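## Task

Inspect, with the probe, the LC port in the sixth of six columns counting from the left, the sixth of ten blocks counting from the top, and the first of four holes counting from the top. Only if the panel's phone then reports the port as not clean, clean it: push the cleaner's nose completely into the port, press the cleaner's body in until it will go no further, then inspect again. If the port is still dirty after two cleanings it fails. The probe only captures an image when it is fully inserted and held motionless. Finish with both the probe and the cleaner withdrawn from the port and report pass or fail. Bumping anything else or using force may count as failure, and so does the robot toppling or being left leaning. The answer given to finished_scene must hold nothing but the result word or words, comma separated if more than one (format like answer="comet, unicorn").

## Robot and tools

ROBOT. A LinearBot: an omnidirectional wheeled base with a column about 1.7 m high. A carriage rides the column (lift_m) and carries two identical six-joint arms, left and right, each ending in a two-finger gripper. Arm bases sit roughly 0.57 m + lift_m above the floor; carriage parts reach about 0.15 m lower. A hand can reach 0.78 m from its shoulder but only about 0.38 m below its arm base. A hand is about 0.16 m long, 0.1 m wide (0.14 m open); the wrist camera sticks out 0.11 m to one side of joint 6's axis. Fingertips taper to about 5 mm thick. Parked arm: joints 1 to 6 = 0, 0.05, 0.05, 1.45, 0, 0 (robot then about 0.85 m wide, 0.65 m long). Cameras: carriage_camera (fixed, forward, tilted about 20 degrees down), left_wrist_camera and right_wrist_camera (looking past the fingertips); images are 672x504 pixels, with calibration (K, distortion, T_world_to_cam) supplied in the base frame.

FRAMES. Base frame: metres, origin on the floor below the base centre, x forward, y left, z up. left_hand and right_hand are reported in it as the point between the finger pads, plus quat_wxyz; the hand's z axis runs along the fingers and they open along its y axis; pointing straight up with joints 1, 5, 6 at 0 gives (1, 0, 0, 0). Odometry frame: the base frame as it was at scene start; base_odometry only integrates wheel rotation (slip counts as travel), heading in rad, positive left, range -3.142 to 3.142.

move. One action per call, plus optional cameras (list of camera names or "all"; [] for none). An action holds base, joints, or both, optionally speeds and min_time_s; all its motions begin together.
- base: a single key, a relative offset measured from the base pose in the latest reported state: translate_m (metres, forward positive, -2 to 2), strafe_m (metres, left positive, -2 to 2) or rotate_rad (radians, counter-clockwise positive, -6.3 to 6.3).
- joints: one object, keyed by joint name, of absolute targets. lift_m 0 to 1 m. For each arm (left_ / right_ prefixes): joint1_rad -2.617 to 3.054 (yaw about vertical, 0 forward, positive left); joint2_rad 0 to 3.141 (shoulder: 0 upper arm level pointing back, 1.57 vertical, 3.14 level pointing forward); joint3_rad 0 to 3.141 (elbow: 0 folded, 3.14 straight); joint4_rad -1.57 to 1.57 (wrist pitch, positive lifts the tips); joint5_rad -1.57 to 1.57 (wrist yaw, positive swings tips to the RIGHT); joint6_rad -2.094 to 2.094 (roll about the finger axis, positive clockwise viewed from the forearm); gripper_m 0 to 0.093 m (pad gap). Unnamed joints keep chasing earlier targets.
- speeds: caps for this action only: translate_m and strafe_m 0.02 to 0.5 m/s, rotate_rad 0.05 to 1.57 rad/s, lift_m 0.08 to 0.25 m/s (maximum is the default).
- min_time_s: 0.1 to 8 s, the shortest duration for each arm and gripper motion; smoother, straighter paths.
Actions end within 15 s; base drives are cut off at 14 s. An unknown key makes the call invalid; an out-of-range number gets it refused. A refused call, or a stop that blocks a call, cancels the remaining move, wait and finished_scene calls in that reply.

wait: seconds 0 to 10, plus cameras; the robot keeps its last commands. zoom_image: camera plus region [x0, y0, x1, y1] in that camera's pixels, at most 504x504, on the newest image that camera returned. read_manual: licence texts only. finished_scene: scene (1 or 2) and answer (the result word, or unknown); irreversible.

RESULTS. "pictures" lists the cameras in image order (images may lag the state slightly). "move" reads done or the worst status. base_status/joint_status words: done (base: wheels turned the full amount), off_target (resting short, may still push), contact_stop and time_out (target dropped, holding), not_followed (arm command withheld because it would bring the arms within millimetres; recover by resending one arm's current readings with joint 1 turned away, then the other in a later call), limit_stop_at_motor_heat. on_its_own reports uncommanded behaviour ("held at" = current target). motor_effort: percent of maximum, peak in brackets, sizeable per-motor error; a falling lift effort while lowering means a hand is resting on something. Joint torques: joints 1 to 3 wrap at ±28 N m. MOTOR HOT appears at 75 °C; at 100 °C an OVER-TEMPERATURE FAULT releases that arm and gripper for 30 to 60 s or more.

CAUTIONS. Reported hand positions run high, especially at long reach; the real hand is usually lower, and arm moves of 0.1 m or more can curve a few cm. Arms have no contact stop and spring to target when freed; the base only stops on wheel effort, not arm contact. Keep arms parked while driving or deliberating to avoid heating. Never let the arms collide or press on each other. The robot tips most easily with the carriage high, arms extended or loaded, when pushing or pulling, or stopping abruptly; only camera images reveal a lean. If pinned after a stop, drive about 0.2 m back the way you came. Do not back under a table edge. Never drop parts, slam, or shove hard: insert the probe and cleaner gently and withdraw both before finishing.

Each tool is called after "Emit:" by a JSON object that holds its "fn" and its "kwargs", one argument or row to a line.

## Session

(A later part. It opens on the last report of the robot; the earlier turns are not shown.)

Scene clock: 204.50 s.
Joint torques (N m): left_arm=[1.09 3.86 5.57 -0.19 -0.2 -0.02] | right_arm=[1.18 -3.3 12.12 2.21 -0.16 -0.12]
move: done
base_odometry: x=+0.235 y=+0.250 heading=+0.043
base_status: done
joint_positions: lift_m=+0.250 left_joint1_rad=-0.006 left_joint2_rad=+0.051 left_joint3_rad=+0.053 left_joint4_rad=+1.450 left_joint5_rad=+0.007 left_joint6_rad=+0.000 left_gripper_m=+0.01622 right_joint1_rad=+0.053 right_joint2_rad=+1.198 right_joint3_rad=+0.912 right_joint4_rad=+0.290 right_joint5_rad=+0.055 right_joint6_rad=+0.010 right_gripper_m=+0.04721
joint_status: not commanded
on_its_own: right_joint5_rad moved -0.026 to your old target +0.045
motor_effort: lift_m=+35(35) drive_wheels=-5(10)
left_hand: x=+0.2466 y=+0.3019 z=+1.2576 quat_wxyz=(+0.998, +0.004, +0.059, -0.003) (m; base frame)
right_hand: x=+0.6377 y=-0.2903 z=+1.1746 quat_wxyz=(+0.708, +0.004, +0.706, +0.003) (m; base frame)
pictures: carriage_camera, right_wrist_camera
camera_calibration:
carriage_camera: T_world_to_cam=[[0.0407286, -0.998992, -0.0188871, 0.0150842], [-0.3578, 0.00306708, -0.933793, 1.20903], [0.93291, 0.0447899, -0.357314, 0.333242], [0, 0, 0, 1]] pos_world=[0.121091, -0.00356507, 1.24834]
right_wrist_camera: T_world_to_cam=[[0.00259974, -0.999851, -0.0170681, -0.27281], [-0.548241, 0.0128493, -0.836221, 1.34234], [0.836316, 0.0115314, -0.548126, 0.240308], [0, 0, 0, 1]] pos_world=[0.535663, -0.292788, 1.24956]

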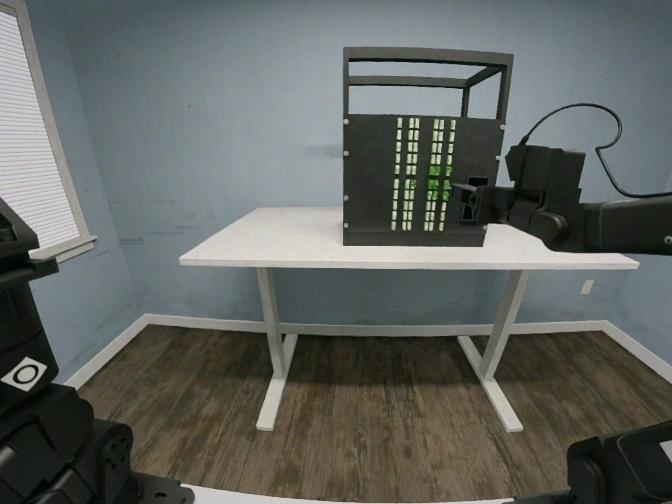

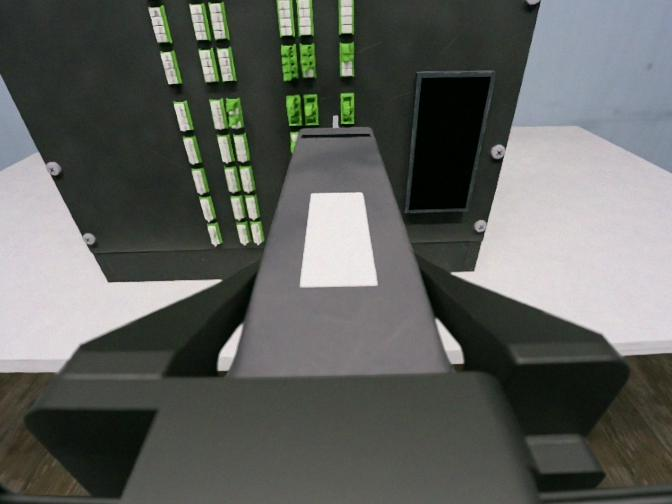

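Emit:
{"fn": "move", "kwargs": {
  "joints": {"lift_m":0.26},
  "base": {"strafe_m":-0.011},
  "speeds": {"strafe_m":0.03},
  "cameras": ["carriage_camera","right_wrist_camera"]
}}

Emit:
{"fn": "zoom_image", "kwargs": {
  "camera": "right_wrist_camera",
  "region": [290, 60, 380, 140]
}}

Emit:
{"fn": "zoom_image", "kwargs": {
  "camera": "carriage_camera",
  "region": [420, 150, 500, 210]
}}

Scene clock: 233.00 s.
Joint torques (N m): left_arm=[1.1 3.85 5.59 -0.21 -0.2 -0.03] | right_arm=[0.79 -3.75 12.16 2.26 -0.09 -0.11]
move: done
base_odometry: x=+0.235 y=+0.239 heading=+0.043
base_status: done
joint_positions: lift_m=+0.260 left_joint1_rad=-0.005 left_joint2_rad=+0.050 left_joint3_rad=+0.053 left_joint4_rad=+1.451 left_joint5_rad=+0.007 left_joint6_rad=+0.000 left_gripper_m=+0.01622 right_joint1_rad=+0.056 right_joint2_rad=+1.203 right_joint3_rad=+0.912 right_joint4_rad=+0.284 right_joint5_rad=+0.048 right_joint6_rad=+0.010 right_gripper_m=+0.04721
joint_status: all done
motor_effort: lift_m=+34(40) drive_wheels=-7(15)
left_hand: x=+0.2462 y=+0.3019 z=+1.2677 quat_wxyz=(+0.998, +0.004, +0.058, -0.003) (m; base frame)
right_hand: x=+0.6388 y=-0.2876 z=+1.1814 quat_wxyz=(+0.705, +0.000, +0.710, +0.006) (m; base frame)
pictures: carriage_camera, right_wrist_camera
camera_calibration:
carriage_camera: T_world_to_cam=[[0.0407286, -0.998992, -0.0188871, 0.0152731], [-0.3578, 0.00306708, -0.933793, 1.21837], [0.93291, 0.0447899, -0.357314, 0.336815], [0, 0, 0, 1]] pos_world=[0.121091, -0.00356507, 1.25834]
right_wrist_camera: T_world_to_cam=[[0.0127606, -0.999782, -0.0165443, -0.277025], [-0.557211, 0.00662857, -0.830345, 1.3456], [0.830273, 0.0198143, -0.557004, 0.259732], [0, 0, 0, 1]] pos_world=[0.537671, -0.291031, 1.2574]

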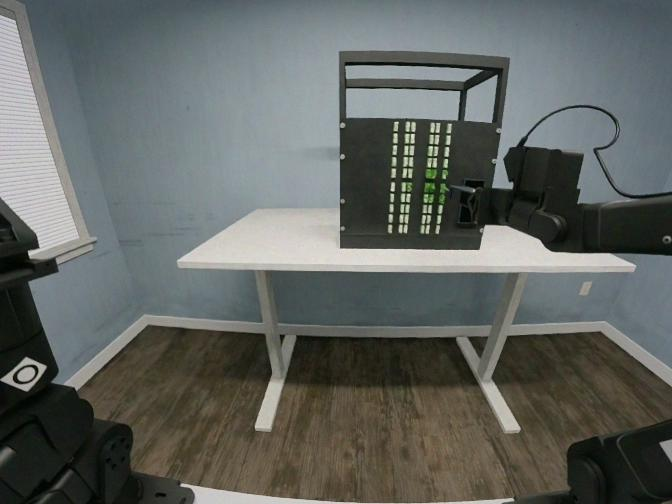

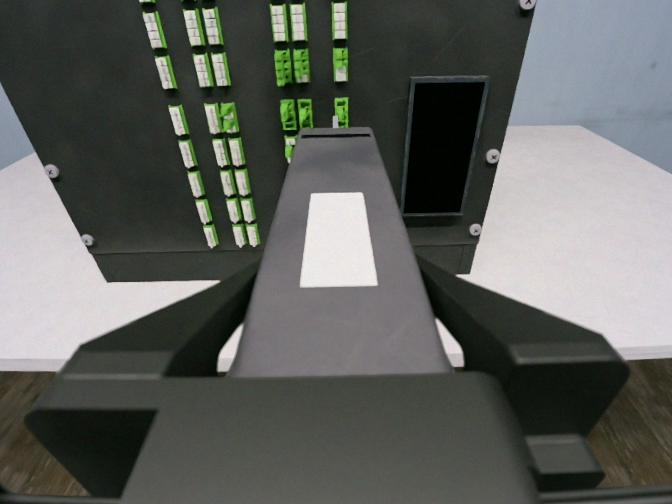

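Scaled by 5.600 from the camera's 672x504 image, which has a finer 960x720 frame.

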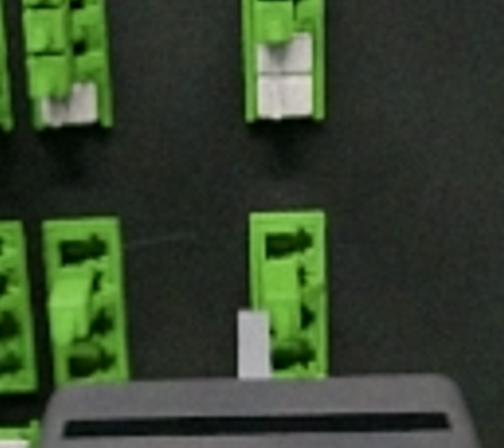

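Scaled by 6.300 from the camera's 672x504 image, which has a finer 960x720 frame.

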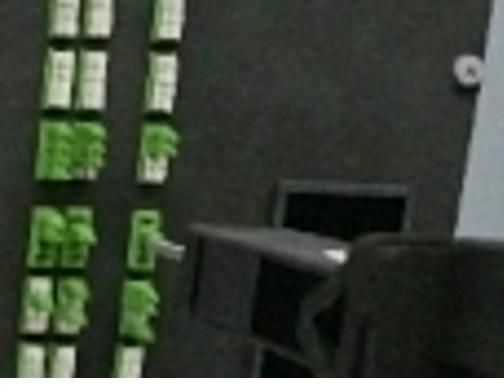

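Emit:
{"fn": "zoom_image", "kwargs": {
  "camera": "right_wrist_camera",
  "region": [325, 92, 357, 132]
}}

Scaled by 12.600 from the camera's 672x504 image, which has a finer 960x720 frame.

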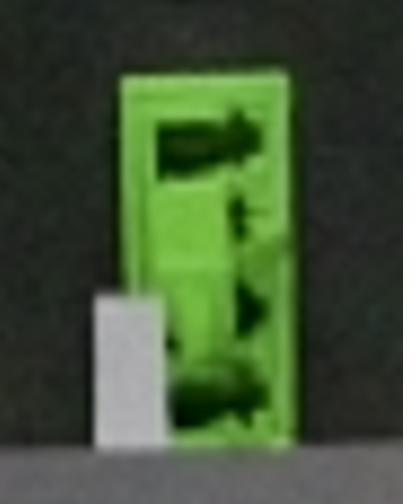

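Emit:
{"fn": "move", "kwargs": {
  "joints": {"lift_m":0.266},
  "base": {"strafe_m":-0.004},
  "speeds": {"strafe_m":0.03},
  "cameras": []
}}

Emit:
{"fn": "move", "kwargs": {
  "base": {"translate_m":0.012},
  "speeds": {"translate_m":0.03},
  "cameras": ["carriage_camera","right_wrist_camera"]
}}

Emit:
{"fn": "zoom_image", "kwargs": {
  "camera": "right_wrist_camera",
  "region": [320, 92, 360, 132]
}}

Emit:
{"fn": "zoom_image", "kwargs": {
  "camera": "carriage_camera",
  "region": [420, 160, 470, 210]
}}

Scene clock: 254.10 s.
Joint torques (N m): left_arm=[0.87 3.89 5.55 -0.24 -0.16 -0.02] | right_arm=[0.46 -3.78 12.07 2.3 -0.09 -0.12]
move: done
base_odometry: x=+0.236 y=+0.235 heading=+0.043
base_status: done
joint_positions: lift_m=+0.266 left_joint1_rad=-0.003 left_joint2_rad=+0.050 left_joint3_rad=+0.053 left_joint4_rad=+1.451 left_joint5_rad=+0.006 left_joint6_rad=+0.000 left_gripper_m=+0.01622 right_joint1_rad=+0.059 right_joint2_rad=+1.204 right_joint3_rad=+0.913 right_joint4_rad=+0.283 right_joint5_rad=+0.047 right_joint6_rad=+0.010 right_gripper_m=+0.04721
joint_status: all done
motor_effort: lift_m=+34(40) drive_wheels=-7(9)
left_hand: x=+0.2462 y=+0.3021 z=+1.2737 quat_wxyz=(+0.998, +0.003, +0.058, -0.002) (m; base frame)
right_hand: x=+0.6390 y=-0.2864 z=+1.1869 quat_wxyz=(+0.704, -0.001, +0.710, +0.007) (m; base frame)
pictures: none
No camera images: "cameras" was empty.

Scene clock: 255.00 s.
Joint torques (N m): left_arm=[0.9 3.84 5.67 -0.21 -0.19 -0.03] | right_arm=[0.64 -3.75 12.08 2.28 -0.09 -0.12]
move: done
base_odometry: x=+0.248 y=+0.236 heading=+0.044
base_status: done
joint_positions: lift_m=+0.266 left_joint1_rad=-0.003 left_joint2_rad=+0.050 left_joint3_rad=+0.053 left_joint4_rad=+1.452 left_joint5_rad=+0.006 left_joint6_rad=+0.000 left_gripper_m=+0.01622 right_joint1_rad=+0.059 right_joint2_rad=+1.204 right_joint3_rad=+0.913 right_joint4_rad=+0.284 right_joint5_rad=+0.047 right_joint6_rad=+0.010 right_gripper_m=+0.04721
joint_status: not commanded
motor_effort: lift_m=+34(34) drive_wheels=+3(9)
left_hand: x=+0.2461 y=+0.3021 z=+1.2737 quat_wxyz=(+0.998, +0.003, +0.058, -0.002) (m; base frame)
right_hand: x=+0.6390 y=-0.2864 z=+1.1872 quat_wxyz=(+0.704, -0.001, +0.710, +0.007) (m; base frame)
pictures: carriage_camera, right_wrist_camera
camera_calibration:
carriage_camera: T_world_to_cam=[[0.0407286, -0.998992, -0.0188871, 0.0153864], [-0.3578, 0.00306708, -0.933793, 1.22397], [0.93291, 0.0447899, -0.357314, 0.338959], [0, 0, 0, 1]] pos_world=[0.121091, -0.00356507, 1.26434]
right_wrist_camera: T_world_to_cam=[[0.0157774, -0.999739, -0.0165243, -0.277678], [-0.557545, 0.00492203, -0.830132, 1.35003], [0.829997, 0.0223103, -0.557322, 0.264105], [0, 0, 0, 1]] pos_world=[0.537876, -0.290143, 1.2633]

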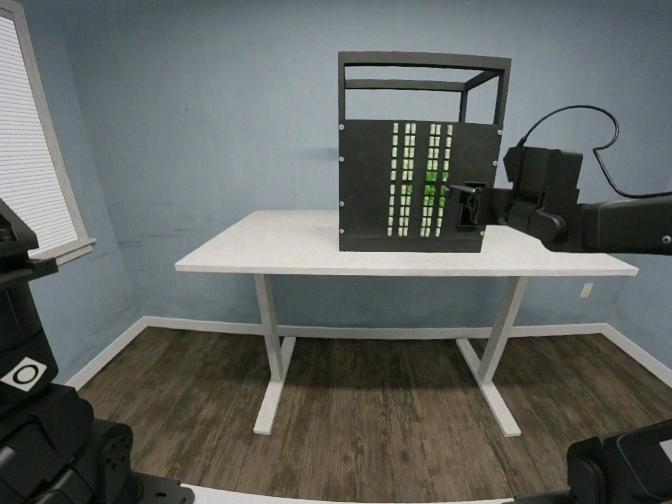

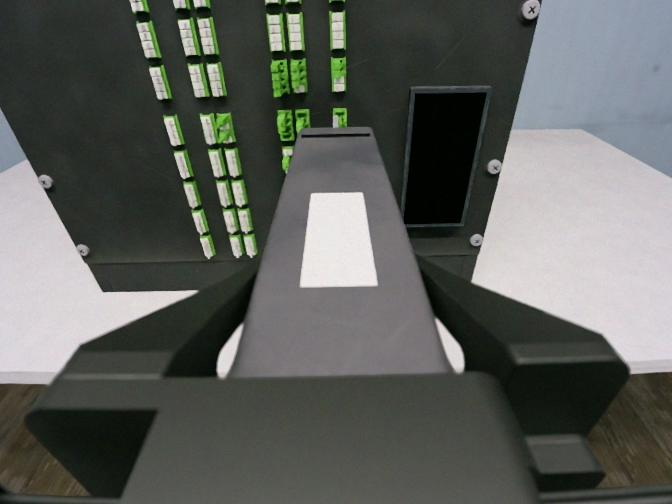

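Scaled by 12.600 from the camera's 672x504 image, which has a finer 960x720 frame.

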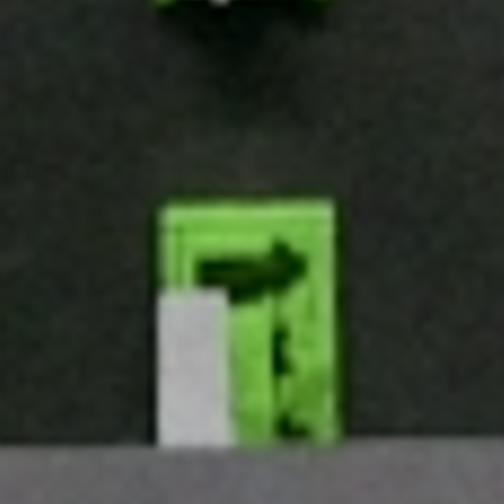

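Scaled by 10.080 from the camera's 672x504 image, which has a finer 960x720 frame.

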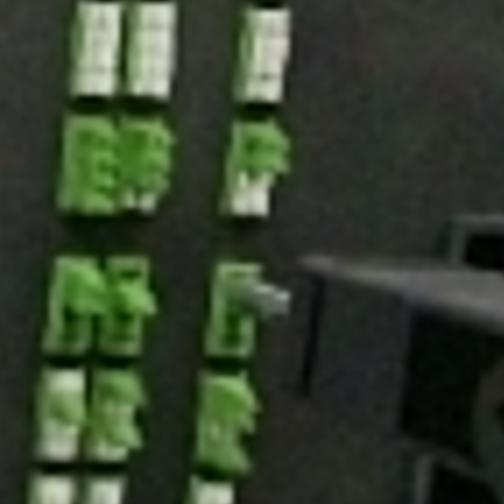

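Emit:
{"fn": "move", "kwargs": {
  "joints": {"lift_m":0.2675},
  "base": {"strafe_m":-0.003},
  "speeds": {"strafe_m":0.03},
  "cameras": []
}}

Emit:
{"fn": "move", "kwargs": {
  "base": {"translate_m":0.006},
  "speeds": {"translate_m":0.03},
  "cameras": ["carriage_camera","right_wrist_camera"]
}}

Emit:
{"fn": "zoom_image", "kwargs": {
  "camera": "right_wrist_camera",
  "region": [320, 92, 360, 132]
}}

Emit:
{"fn": "zoom_image", "kwargs": {
  "camera": "carriage_camera",
  "region": [420, 160, 470, 210]
}}

Scene clock: 262.63 s.
Joint torques (N m): left_arm=[0.85 3.85 5.56 -0.24 -0.18 -0.02] | right_arm=[0.58 -3.88 12 2.29 -0.16 -0.11]
move: done
base_odometry: x=+0.248 y=+0.233 heading=+0.044
base_status: done
joint_positions: lift_m=+0.267 left_joint1_rad=-0.002 left_joint2_rad=+0.050 left_joint3_rad=+0.053 left_joint4_rad=+1.452 left_joint5_rad=+0.005 left_joint6_rad=+0.000 left_gripper_m=+0.01622 right_joint1_rad=+0.060 right_joint2_rad=+1.205 right_joint3_rad=+0.913 right_joint4_rad=+0.283 right_joint5_rad=+0.046 right_joint6_rad=+0.010 right_gripper_m=+0.04721
joint_status: all done
motor_effort: lift_m=+34(39) drive_wheels=-6(7)
left_hand: x=+0.2461 y=+0.3022 z=+1.2752 quat_wxyz=(+0.998, +0.003, +0.058, -0.001) (m; base frame)
right_hand: x=+0.6391 y=-0.2857 z=+1.1883 quat_wxyz=(+0.704, -0.002, +0.710, +0.008) (m; base frame)
pictures: none
No camera images: "cameras" was empty.

Scene clock: 263.27 s.
Joint torques (N m): left_arm=[0.79 3.89 5.72 -0.24 -0.19 -0.02] | right_arm=[0.57 -3.67 12.04 2.35 -0.09 -0.11]
move: done
base_odometry: x=+0.254 y=+0.233 heading=+0.045
base_status: done
joint_positions: lift_m=+0.267 left_joint1_rad=-0.002 left_joint2_rad=+0.050 left_joint3_rad=+0.053 left_joint4_rad=+1.452 left_joint5_rad=+0.005 left_joint6_rad=+0.000 left_gripper_m=+0.01622 right_joint1_rad=+0.060 right_joint2_rad=+1.202 right_joint3_rad=+0.913 right_joint4_rad=+0.278 right_joint5_rad=+0.047 right_joint6_rad=+0.010 right_gripper_m=+0.04721
joint_status: not commanded
motor_effort: lift_m=+35(35) drive_wheels=+5(7)
left_hand: x=+0.2461 y=+0.3022 z=+1.2752 quat_wxyz=(+0.998, +0.003, +0.058, -0.001) (m; base frame)
right_hand: x=+0.6385 y=-0.2860 z=+1.1880 quat_wxyz=(+0.703, -0.001, +0.711, +0.008) (m; base frame)
pictures: carriage_camera, right_wrist_camera
camera_calibration:
carriage_camera: T_world_to_cam=[[0.0407286, -0.998992, -0.0188871, 0.0154147], [-0.3578, 0.00306708, -0.933793, 1.22537], [0.93291, 0.0447899, -0.357314, 0.339495], [0, 0, 0, 1]] pos_world=[0.121091, -0.00356507, 1.26584]
right_wrist_camera: T_world_to_cam=[[0.016819, -0.999724, -0.0163736, -0.278106], [-0.561054, 0.00411827, -0.827769, 1.34959], [0.827608, 0.0231087, -0.56083, 0.270897], [0, 0, 0, 1]] pos_world=[0.537674, -0.289848, 1.26452]

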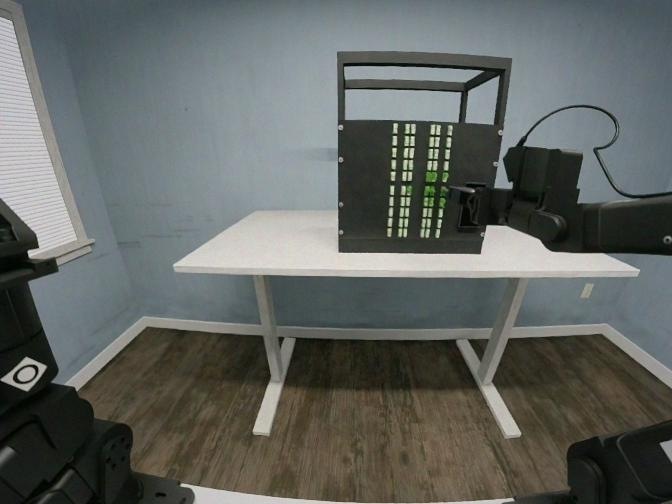

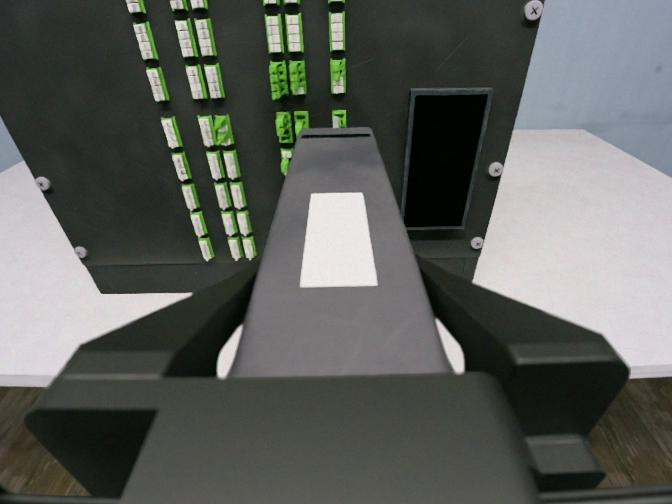

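Scaled by 12.600 from the camera's 672x504 image, which has a finer 960x720 frame.

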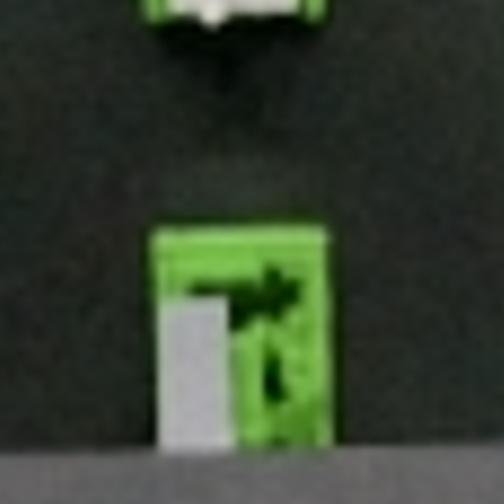

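Scaled by 10.080 from the camera's 672x504 image, which has a finer 960x720 frame.

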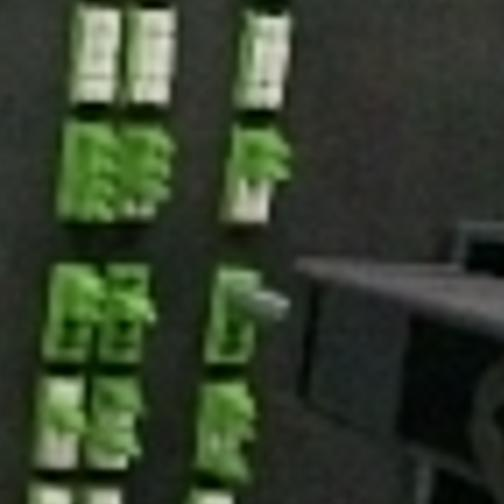

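Emit:
{"fn": "move", "kwargs": {
  "joints": {"lift_m":0.269},
  "base": {"strafe_m":-0.0025},
  "speeds": {"strafe_m":0.03},
  "cameras": ["carriage_camera","right_wrist_camera"]
}}

Emit:
{"fn": "zoom_image", "kwargs": {
  "camera": "right_wrist_camera",
  "region": [320, 92, 360, 132]
}}

Emit:
{"fn": "zoom_image", "kwargs": {
  "camera": "carriage_camera",
  "region": [420, 160, 470, 210]
}}

Scene clock: 270.30 s.
Joint torques (N m): left_arm=[0.61 3.88 5.57 -0.22 -0.19 -0.02] | right_arm=[0.58 -3.63 12.07 2.36 -0.09 -0.12]
move: done
base_odometry: x=+0.254 y=+0.231 heading=+0.045
base_status: done
joint_positions: lift_m=+0.269 left_joint1_rad=+0.000 left_joint2_rad=+0.050 left_joint3_rad=+0.053 left_joint4_rad=+1.452 left_joint5_rad=+0.005 left_joint6_rad=+0.000 left_gripper_m=+0.01622 right_joint1_rad=+0.061 right_joint2_rad=+1.202 right_joint3_rad=+0.913 right_joint4_rad=+0.275 right_joint5_rad=+0.048 right_joint6_rad=+0.010 right_gripper_m=+0.04721
joint_status: all done
motor_effort: lift_m=+35(39) drive_wheels=+2(11)
left_hand: x=+0.2461 y=+0.3024 z=+1.2767 quat_wxyz=(+0.998, +0.002, +0.058, +0.000) (m; base frame)
right_hand: x=+0.6385 y=-0.2858 z=+1.1888 quat_wxyz=(+0.702, -0.001, +0.712, +0.008) (m; base frame)
pictures: carriage_camera, right_wrist_camera
camera_calibration:
carriage_camera: T_world_to_cam=[[0.0407286, -0.998992, -0.0188871, 0.015443], [-0.3578, 0.00306708, -0.933793, 1.22677], [0.93291, 0.0447899, -0.357314, 0.340031], [0, 0, 0, 1]] pos_world=[0.121091, -0.00356507, 1.26734]
right_wrist_camera: T_world_to_cam=[[0.0168049, -0.999728, -0.0161971, -0.278108], [-0.563253, 0.00391889, -0.826275, 1.34985], [0.826113, 0.0230085, -0.563034, 0.274916], [0, 0, 0, 1]] pos_world=[0.537872, -0.289648, 1.26563]

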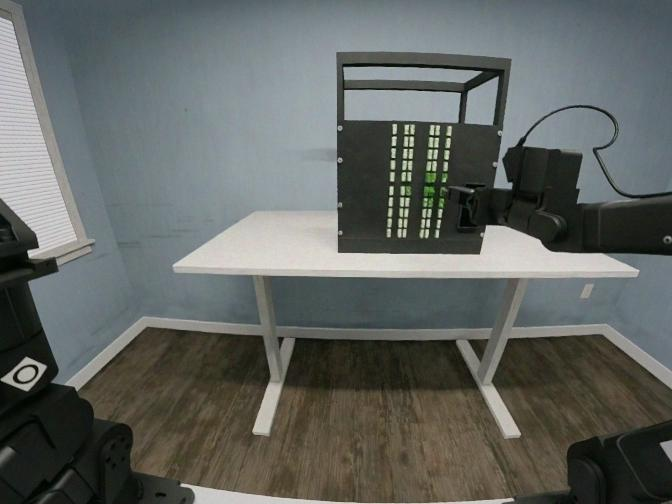

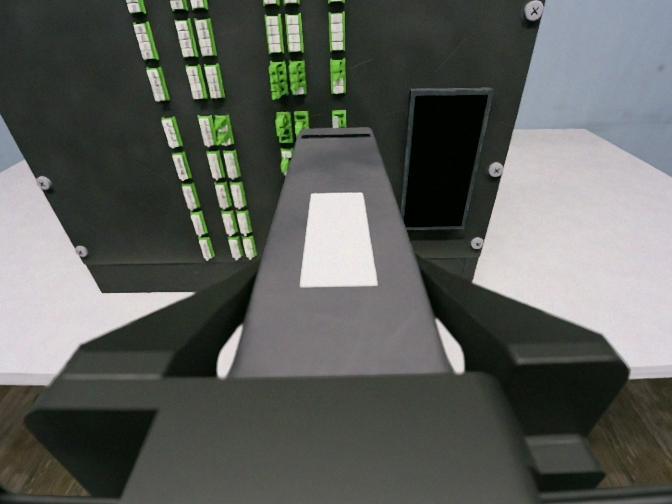

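Scaled by 12.600 from the camera's 672x504 image, which has a finer 960x720 frame.

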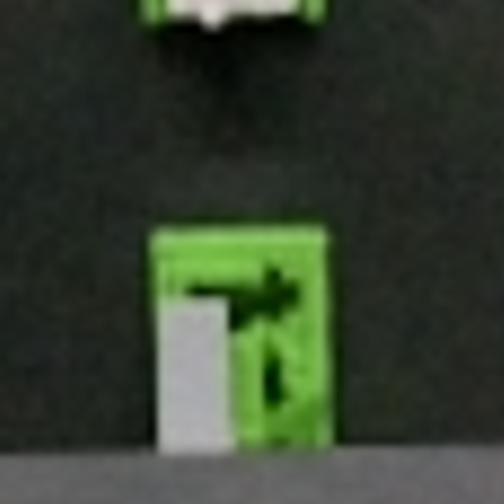

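Scaled by 10.080 from the camera's 672x504 image, which has a finer 960x720 frame.

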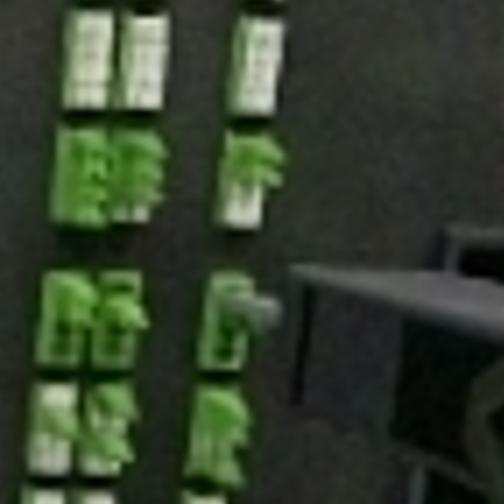

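Emit:
{"fn": "move", "kwargs": {
  "base": {"translate_m":-0.010},
  "speeds": {"translate_m":0.03},
  "cameras": ["carriage_camera","right_wrist_camera"]
}}

Emit:
{"fn": "zoom_image", "kwargs": {
  "camera": "right_wrist_camera",
  "region": [320, 92, 360, 132]
}}

Emit:
{"fn": "zoom_image", "kwargs": {
  "camera": "carriage_camera",
  "region": [420, 160, 470, 210]
}}

Scene clock: 281.37 s.
Joint torques (N m): left_arm=[0.68 3.82 5.7 -0.2 -0.19 -0.02] | right_arm=[0.28 -3.81 12.08 2.32 -0.09 -0.12]
move: done
base_odometry: x=+0.244 y=+0.231 heading=+0.045
base_status: done
joint_positions: lift_m=+0.269 left_joint1_rad=+0.000 left_joint2_rad=+0.050 left_joint3_rad=+0.053 left_joint4_rad=+1.452 left_joint5_rad=+0.005 left_joint6_rad=+0.000 left_gripper_m=+0.01622 right_joint1_rad=+0.061 right_joint2_rad=+1.204 right_joint3_rad=+0.913 right_joint4_rad=+0.279 right_joint5_rad=+0.048 right_joint6_rad=+0.010 right_gripper_m=+0.04721
joint_status: not commanded
motor_effort: lift_m=+35(35) drive_wheels=+1(11)
left_hand: x=+0.2460 y=+0.3024 z=+1.2767 quat_wxyz=(+0.998, +0.002, +0.058, +0.000) (m; base frame)
right_hand: x=+0.6389 y=-0.2858 z=+1.1891 quat_wxyz=(+0.703, -0.001, +0.711, +0.008) (m; base frame)
pictures: carriage_camera, right_wrist_camera
camera_calibration:
carriage_camera: T_world_to_cam=[[0.0407286, -0.998992, -0.0188871, 0.015443], [-0.3578, 0.00306708, -0.933793, 1.22677], [0.93291, 0.0447899, -0.357314, 0.340031], [0, 0, 0, 1]] pos_world=[0.121091, -0.00356507, 1.26734]
right_wrist_camera: T_world_to_cam=[[0.016869, -0.999725, -0.0162967, -0.27802], [-0.561351, 0.0040183, -0.827568, 1.3506], [0.827406, 0.0231084, -0.561129, 0.271666], [0, 0, 0, 1]] pos_world=[0.538074, -0.289648, 1.26562]

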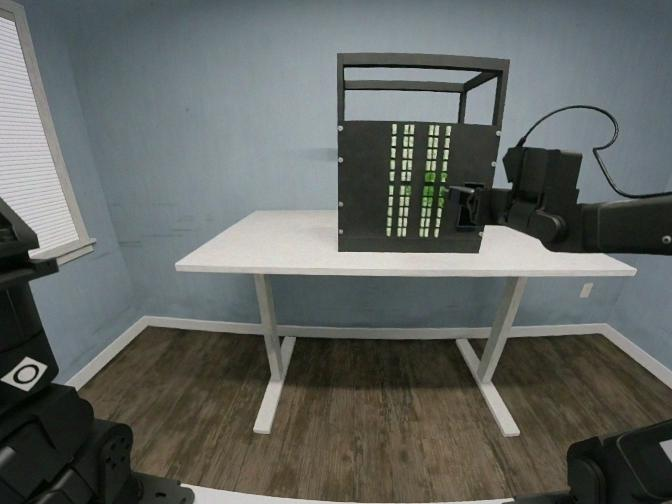

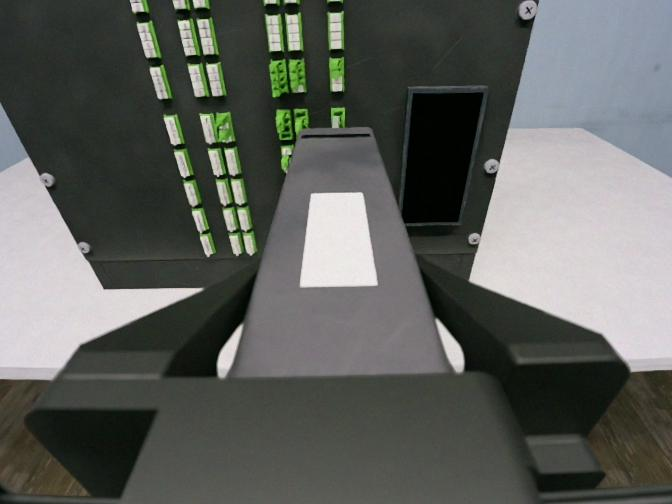

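Scaled by 12.600 from the camera's 672x504 image, which has a finer 960x720 frame.

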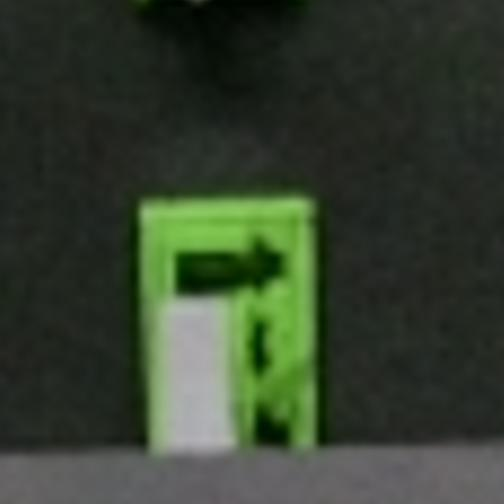

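Scaled by 10.080 from the camera's 672x504 image, which has a finer 960x720 frame.

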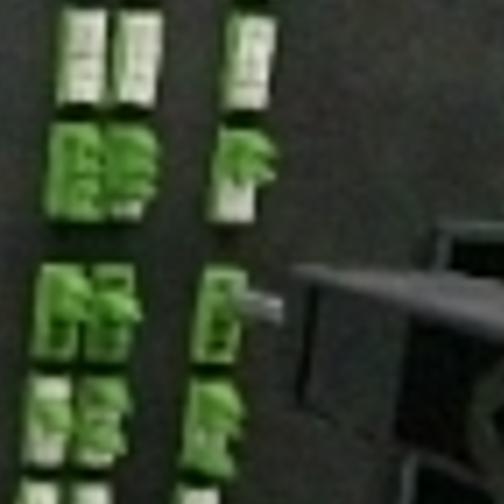

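Emit:
{"fn": "move", "kwargs": {
  "joints": {"lift_m":0.2705},
  "base": {"strafe_m":-0.001},
  "speeds": {"strafe_m":0.03},
  "cameras": []
}}

Emit:
{"fn": "move", "kwargs": {
  "base": {"translate_m":0.005},
  "speeds": {"translate_m":0.03},
  "cameras": ["carriage_camera","right_wrist_camera"]
}}

Emit:
{"fn": "zoom_image", "kwargs": {
  "camera": "right_wrist_camera",
  "region": [320, 92, 360, 132]
}}

Emit:
{"fn": "zoom_image", "kwargs": {
  "camera": "carriage_camera",
  "region": [430, 170, 460, 200]
}}

Scene clock: 295.53 s.
Joint torques (N m): left_arm=[0.44 3.88 5.59 -0.25 -0.18 -0.03] | right_arm=[0.49 -3.73 12.04 2.34 -0.09 -0.11]
move: done
base_odometry: x=+0.244 y=+0.230 heading=+0.046
base_status: done
joint_positions: lift_m=+0.270 left_joint1_rad=+0.000 left_joint2_rad=+0.050 left_joint3_rad=+0.053 left_joint4_rad=+1.453 left_joint5_rad=+0.005 left_joint6_rad=+0.000 left_gripper_m=+0.01622 right_joint1_rad=+0.061 right_joint2_rad=+1.204 right_joint3_rad=+0.913 right_joint4_rad=+0.280 right_joint5_rad=+0.047 right_joint6_rad=+0.010 right_gripper_m=+0.04721
joint_status: all done
motor_effort: lift_m=+34(39) drive_wheels=+1(10)
left_hand: x=+0.2459 y=+0.3024 z=+1.2782 quat_wxyz=(+0.998, +0.002, +0.058, +0.000) (m; base frame)
right_hand: x=+0.6389 y=-0.2857 z=+1.1909 quat_wxyz=(+0.703, -0.001, +0.711, +0.008) (m; base frame)
pictures: none
No camera images: "cameras" was empty.

Scene clock: 296.20 s.
Joint torques (N m): left_arm=[0.61 3.88 5.68 -0.21 -0.18 -0.03] | right_arm=[0.55 -3.7 12.08 2.34 -0.08 -0.12]
move: done
base_odometry: x=+0.249 y=+0.230 heading=+0.046
base_status: done
joint_positions: lift_m=+0.270 left_joint1_rad=+0.000 left_joint2_rad=+0.050 left_joint3_rad=+0.053 left_joint4_rad=+1.453 left_joint5_rad=+0.005 left_joint6_rad=+0.000 left_gripper_m=+0.01622 right_joint1_rad=+0.061 right_joint2_rad=+1.205 right_joint3_rad=+0.913 right_joint4_rad=+0.280 right_joint5_rad=+0.047 right_joint6_rad=+0.010 right_gripper_m=+0.04721
joint_status: not commanded
motor_effort: lift_m=+34(35) drive_wheels=+2(5)
left_hand: x=+0.2457 y=+0.3024 z=+1.2782 quat_wxyz=(+0.998, +0.002, +0.057, +0.000) (m; base frame)
right_hand: x=+0.6392 y=-0.2857 z=+1.1904 quat_wxyz=(+0.703, -0.001, +0.711, +0.008) (m; base frame)
pictures: carriage_camera, right_wrist_camera
camera_calibration:
carriage_camera: T_world_to_cam=[[0.0407286, -0.998992, -0.0188871, 0.0154714], [-0.3578, 0.00306708, -0.933793, 1.22817], [0.93291, 0.0447899, -0.357314, 0.340567], [0, 0, 0, 1]] pos_world=[0.121091, -0.00356507, 1.26884]
right_wrist_camera: T_world_to_cam=[[0.0176727, -0.99971, -0.0163564, -0.278359], [-0.561347, 0.00361663, -0.827573, 1.35173], [0.827392, 0.023807, -0.56112, 0.272344], [0, 0, 0, 1]] pos_world=[0.538376, -0.289651, 1.26692]

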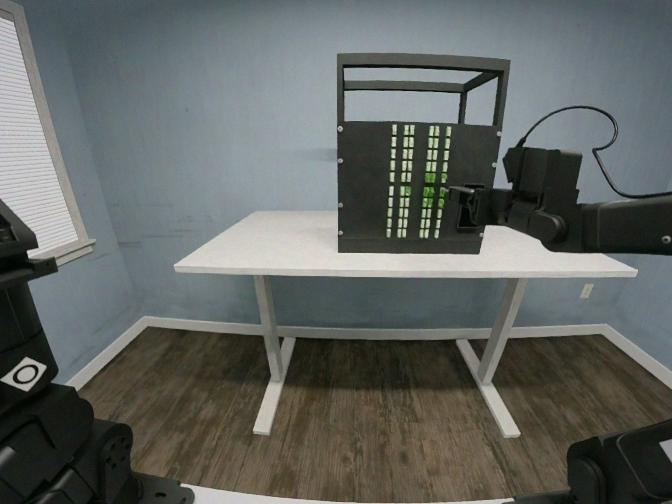

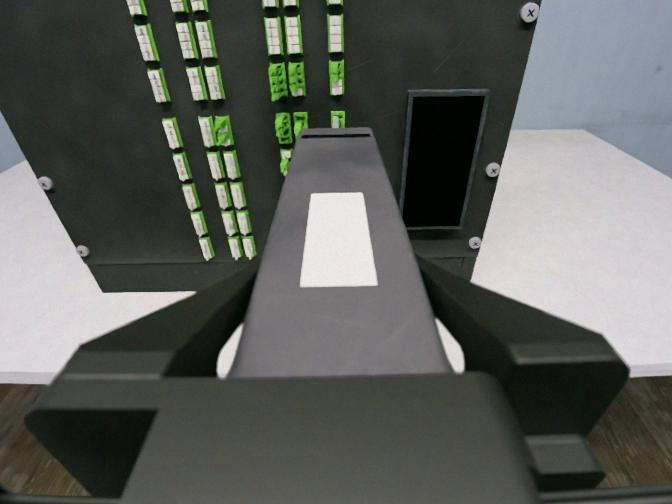

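Scaled by 12.600 from the camera's 672x504 image, which has a finer 960x720 frame.

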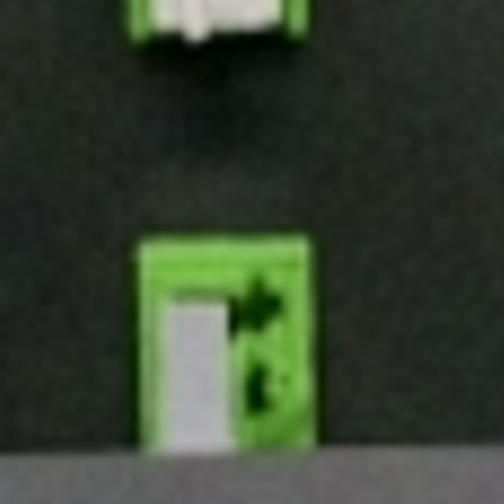

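Scaled by 16.800 from the camera's 672x504 image, which has a finer 960x720 frame.

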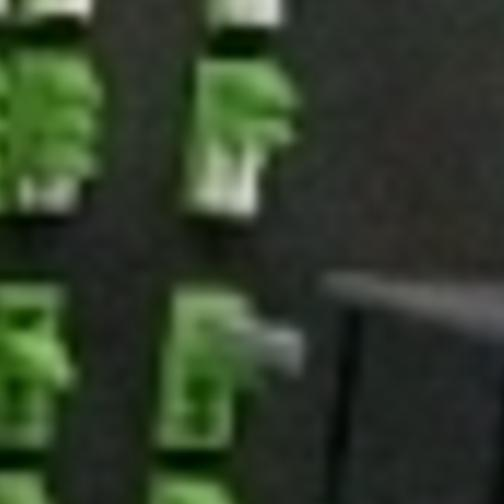

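Emit:
{"fn": "move", "kwargs": {
  "joints": {"lift_m":0.271},
  "base": {"strafe_m":-0.001},
  "speeds": {"strafe_m":0.03},
  "cameras": []
}}

Emit:
{"fn": "move", "kwargs": {
  "base": {"translate_m":0.006},
  "speeds": {"translate_m":0.03},
  "cameras": ["carriage_camera","right_wrist_camera"]
}}

Emit:
{"fn": "zoom_image", "kwargs": {
  "camera": "right_wrist_camera",
  "region": [320, 92, 360, 132]
}}

Emit:
{"fn": "zoom_image", "kwargs": {
  "camera": "carriage_camera",
  "region": [430, 170, 460, 200]
}}

Scene clock: 303.90 s.
Joint torques (N m): left_arm=[0.68 3.88 5.57 -0.26 -0.16 -0.02] | right_arm=[0.57 -3.96 12.03 2.33 -0.08 -0.12]
move: done
base_odometry: x=+0.249 y=+0.229 heading=+0.046
base_status: done
joint_positions: lift_m=+0.271 left_joint1_rad=-0.001 left_joint2_rad=+0.050 left_joint3_rad=+0.053 left_joint4_rad=+1.453 left_joint5_rad=+0.005 left_joint6_rad=+0.000 left_gripper_m=+0.01622 right_joint1_rad=+0.061 right_joint2_rad=+1.205 right_joint3_rad=+0.913 right_joint4_rad=+0.280 right_joint5_rad=+0.047 right_joint6_rad=+0.010 right_gripper_m=+0.04721
joint_status: all done
motor_effort: lift_m=+35(37) drive_wheels=+1(4)
left_hand: x=+0.2458 y=+0.3024 z=+1.2786 quat_wxyz=(+0.998, +0.002, +0.058, +0.000) (m; base frame)
right_hand: x=+0.6392 y=-0.2857 z=+1.1908 quat_wxyz=(+0.703, -0.001, +0.712, +0.008) (m; base frame)
pictures: none
No camera images: "cameras" was empty.

Scene clock: 304.53 s.
Joint torques (N m): left_arm=[0.5 3.9 5.72 -0.19 -0.18 -0.03] | right_arm=[0.49 -3.23 12 2.42 -0.1 -0.12]
move: done
base_odometry: x=+0.255 y=+0.229 heading=+0.046
base_status: done
joint_positions: lift_m=+0.271 left_joint1_rad=-0.001 left_joint2_rad=+0.050 left_joint3_rad=+0.053 left_joint4_rad=+1.452 left_joint5_rad=+0.005 left_joint6_rad=+0.000 left_gripper_m=+0.01622 right_joint1_rad=+0.061 right_joint2_rad=+1.197 right_joint3_rad=+0.913 right_joint4_rad=+0.270 right_joint5_rad=+0.049 right_joint6_rad=+0.010 right_gripper_m=+0.04721
joint_status: not commanded
motor_effort: lift_m=+35(35) drive_wheels=+5(8)
left_hand: x=+0.2460 y=+0.3024 z=+1.2786 quat_wxyz=(+0.998, +0.002, +0.058, +0.000) (m; base frame)
right_hand: x=+0.6372 y=-0.2860 z=+1.1916 quat_wxyz=(+0.702, -0.001, +0.712, +0.007) (m; base frame)
pictures: carriage_camera, right_wrist_camera
camera_calibration:
carriage_camera: T_world_to_cam=[[0.0407286, -0.998992, -0.0188871, 0.0154789], [-0.3578, 0.00306708, -0.933793, 1.22855], [0.93291, 0.0447899, -0.357314, 0.34071], [0, 0, 0, 1]] pos_world=[0.121091, -0.00356507, 1.26924]
right_wrist_camera: T_world_to_cam=[[0.0160828, -0.99974, -0.0161907, -0.277864], [-0.563211, 0.0043215, -0.826302, 1.35148], [0.826156, 0.0224081, -0.562995, 0.277269], [0, 0, 0, 1]] pos_world=[0.536571, -0.289845, 1.26833]

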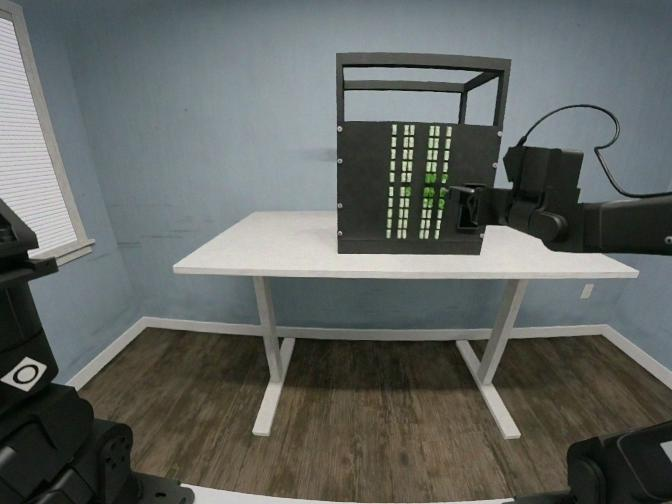

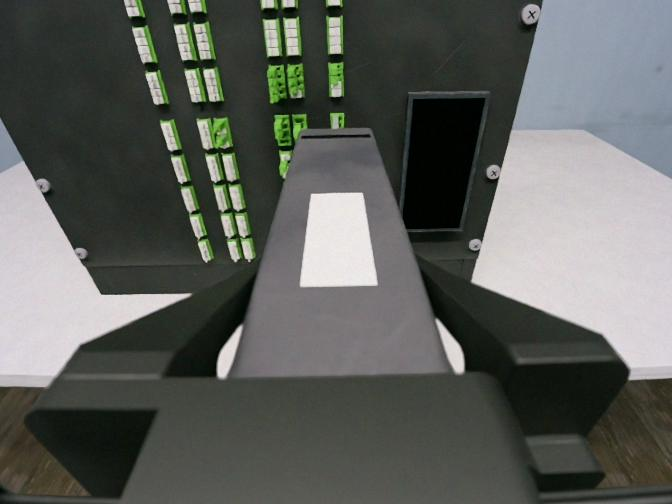

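Scaled by 12.600 from the camera's 672x504 image, which has a finer 960x720 frame.

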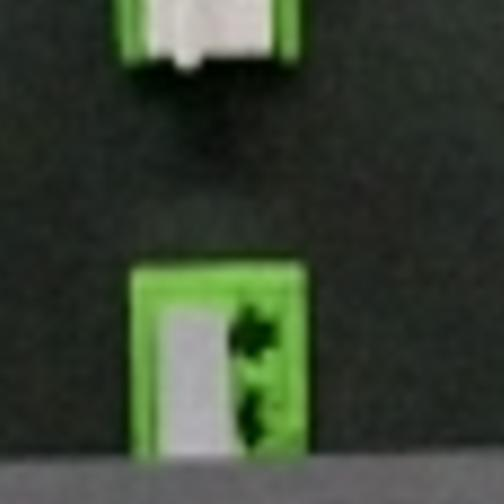

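Scaled by 16.800 from the camera's 672x504 image, which has a finer 960x720 frame.

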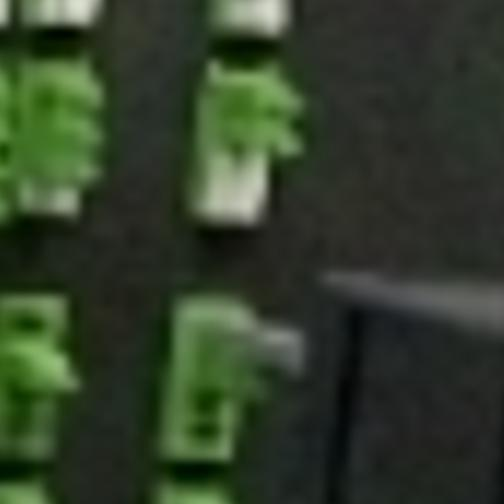

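Emit:
{"fn": "move", "kwargs": {
  "base": {"translate_m":-0.004},
  "speeds": {"translate_m":0.03},
  "cameras": ["right_wrist_camera"]
}}

Emit:
{"fn": "zoom_image", "kwargs": {
  "camera": "right_wrist_camera",
  "region": [320, 92, 360, 132]
}}

Emit:
{"fn": "move", "kwargs": {
  "base": {"strafe_m":-0.0008},
  "speeds": {"strafe_m":0.03},
  "cameras": []
}}

Emit:
{"fn": "move", "kwargs": {
  "base": {"translate_m":0.005},
  "speeds": {"translate_m":0.03},
  "cameras": ["carriage_camera","right_wrist_camera"]
}}

Emit:
{"fn": "zoom_image", "kwargs": {
  "camera": "right_wrist_camera",
  "region": [320, 92, 360, 132]
}}

Scene clock: 315.17 s.
Joint torques (N m): left_arm=[0.66 3.93 5.5 -0.3 -0.18 -0.02] | right_arm=[0.53 -3.69 12.01 2.3 -0.11 -0.12]
move: done
base_odometry: x=+0.251 y=+0.229 heading=+0.046
base_status: done
joint_positions: lift_m=+0.271 left_joint1_rad=-0.001 left_joint2_rad=+0.050 left_joint3_rad=+0.053 left_joint4_rad=+1.453 left_joint5_rad=+0.005 left_joint6_rad=+0.000 left_gripper_m=+0.01622 right_joint1_rad=+0.061 right_joint2_rad=+1.203 right_joint3_rad=+0.913 right_joint4_rad=+0.276 right_joint5_rad=+0.049 right_joint6_rad=+0.010 right_gripper_m=+0.04721
joint_status: not commanded
motor_effort: lift_m=+35(35) drive_wheels=-3(6)
left_hand: x=+0.2458 y=+0.3024 z=+1.2786 quat_wxyz=(+0.998, +0.002, +0.058, +0.000) (m; base frame)
right_hand: x=+0.6388 y=-0.2859 z=+1.1905 quat_wxyz=(+0.702, -0.001, +0.712, +0.007) (m; base frame)
pictures: right_wrist_camera
camera_calibration:
right_wrist_camera: T_world_to_cam=[[0.016077, -0.99974, -0.0161964, -0.277799], [-0.563509, 0.00432144, -0.826098, 1.35143], [0.825953, 0.022408, -0.563293, 0.275731], [0, 0, 0, 1]] pos_world=[0.53827, -0.289745, 1.26723]

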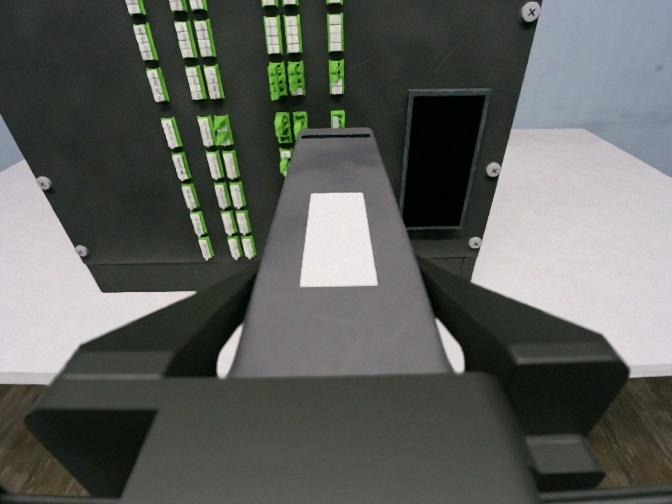

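Scaled by 12.600 from the camera's 672x504 image, which has a finer 960x720 frame.

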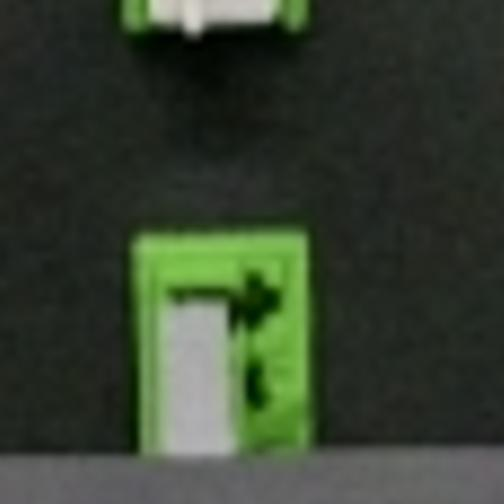

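Scene clock: 315.63 s.
Joint torques (N m): left_arm=[0.64 3.89 5.57 -0.26 -0.18 -0.02] | right_arm=[0.69 -3.7 11.95 2.3 -0.09 -0.12]
move: done
base_odometry: x=+0.251 y=+0.229 heading=+0.046
base_status: done
joint_positions: lift_m=+0.271 left_joint1_rad=-0.001 left_joint2_rad=+0.050 left_joint3_rad=+0.053 left_joint4_rad=+1.453 left_joint5_rad=+0.005 left_joint6_rad=+0.000 left_gripper_m=+0.01622 right_joint1_rad=+0.060 right_joint2_rad=+1.203 right_joint3_rad=+0.913 right_joint4_rad=+0.276 right_joint5_rad=+0.049 right_joint6_rad=+0.010 right_gripper_m=+0.04721
joint_status: not commanded
motor_effort: lift_m=+35(35) drive_wheels=+0(6)
left_hand: x=+0.2458 y=+0.3024 z=+1.2786 quat_wxyz=(+0.998, +0.002, +0.058, +0.000) (m; base frame)
right_hand: x=+0.6388 y=-0.2861 z=+1.1906 quat_wxyz=(+0.702, -0.001, +0.712, +0.007) (m; base frame)
pictures: none
No camera images: "cameras" was empty.

Scene clock: 316.30 s.
Joint torques (N m): left_arm=[0.65 3.9 5.52 -0.22 -0.18 -0.02] | right_arm=[0.64 -3.6 12.01 2.28 -0.1 -0.12]
move: done
base_odometry: x=+0.256 y=+0.229 heading=+0.046
base_status: done
joint_positions: lift_m=+0.271 left_joint1_rad=-0.001 left_joint2_rad=+0.050 left_joint3_rad=+0.053 left_joint4_rad=+1.454 left_joint5_rad=+0.005 left_joint6_rad=+0.000 left_gripper_m=+0.01622 right_joint1_rad=+0.060 right_joint2_rad=+1.203 right_joint3_rad=+0.913 right_joint4_rad=+0.278 right_joint5_rad=+0.048 right_joint6_rad=+0.010 right_gripper_m=+0.04721
joint_status: not commanded
motor_effort: lift_m=+35(35) drive_wheels=+1(11)
left_hand: x=+0.2456 y=+0.3024 z=+1.2787 quat_wxyz=(+0.998, +0.002, +0.057, +0.000) (m; base frame)
right_hand: x=+0.6388 y=-0.2860 z=+1.1909 quat_wxyz=(+0.703, -0.001, +0.712, +0.008) (m; base frame)
pictures: carriage_camera, right_wrist_camera
camera_calibration:
carriage_camera: T_world_to_cam=[[0.0407286, -0.998992, -0.0188871, 0.0154789], [-0.3578, 0.00306708, -0.933793, 1.22855], [0.93291, 0.0447899, -0.357314, 0.34071], [0, 0, 0, 1]] pos_world=[0.121091, -0.00356507, 1.26924]
right_wrist_camera: T_world_to_cam=[[0.0164968, -0.999731, -0.0163066, -0.277976], [-0.56195, 0.0042189, -0.82716, 1.35204], [0.827007, 0.022809, -0.561729, 0.273628], [0, 0, 0, 1]] pos_world=[0.538073, -0.289846, 1.26753]

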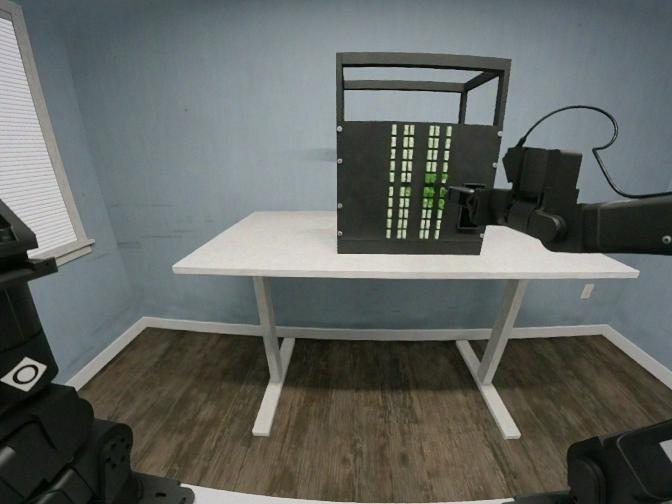

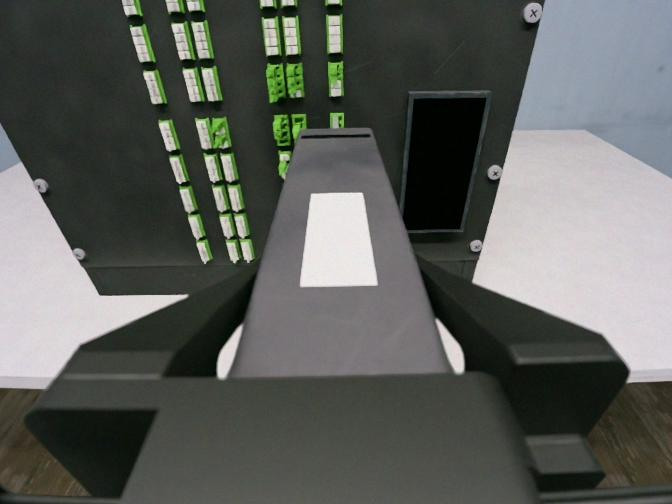

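Scaled by 12.600 from the camera's 672x504 image, which has a finer 960x720 frame.

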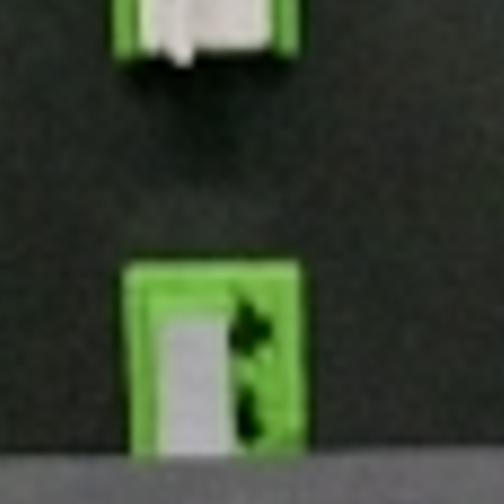

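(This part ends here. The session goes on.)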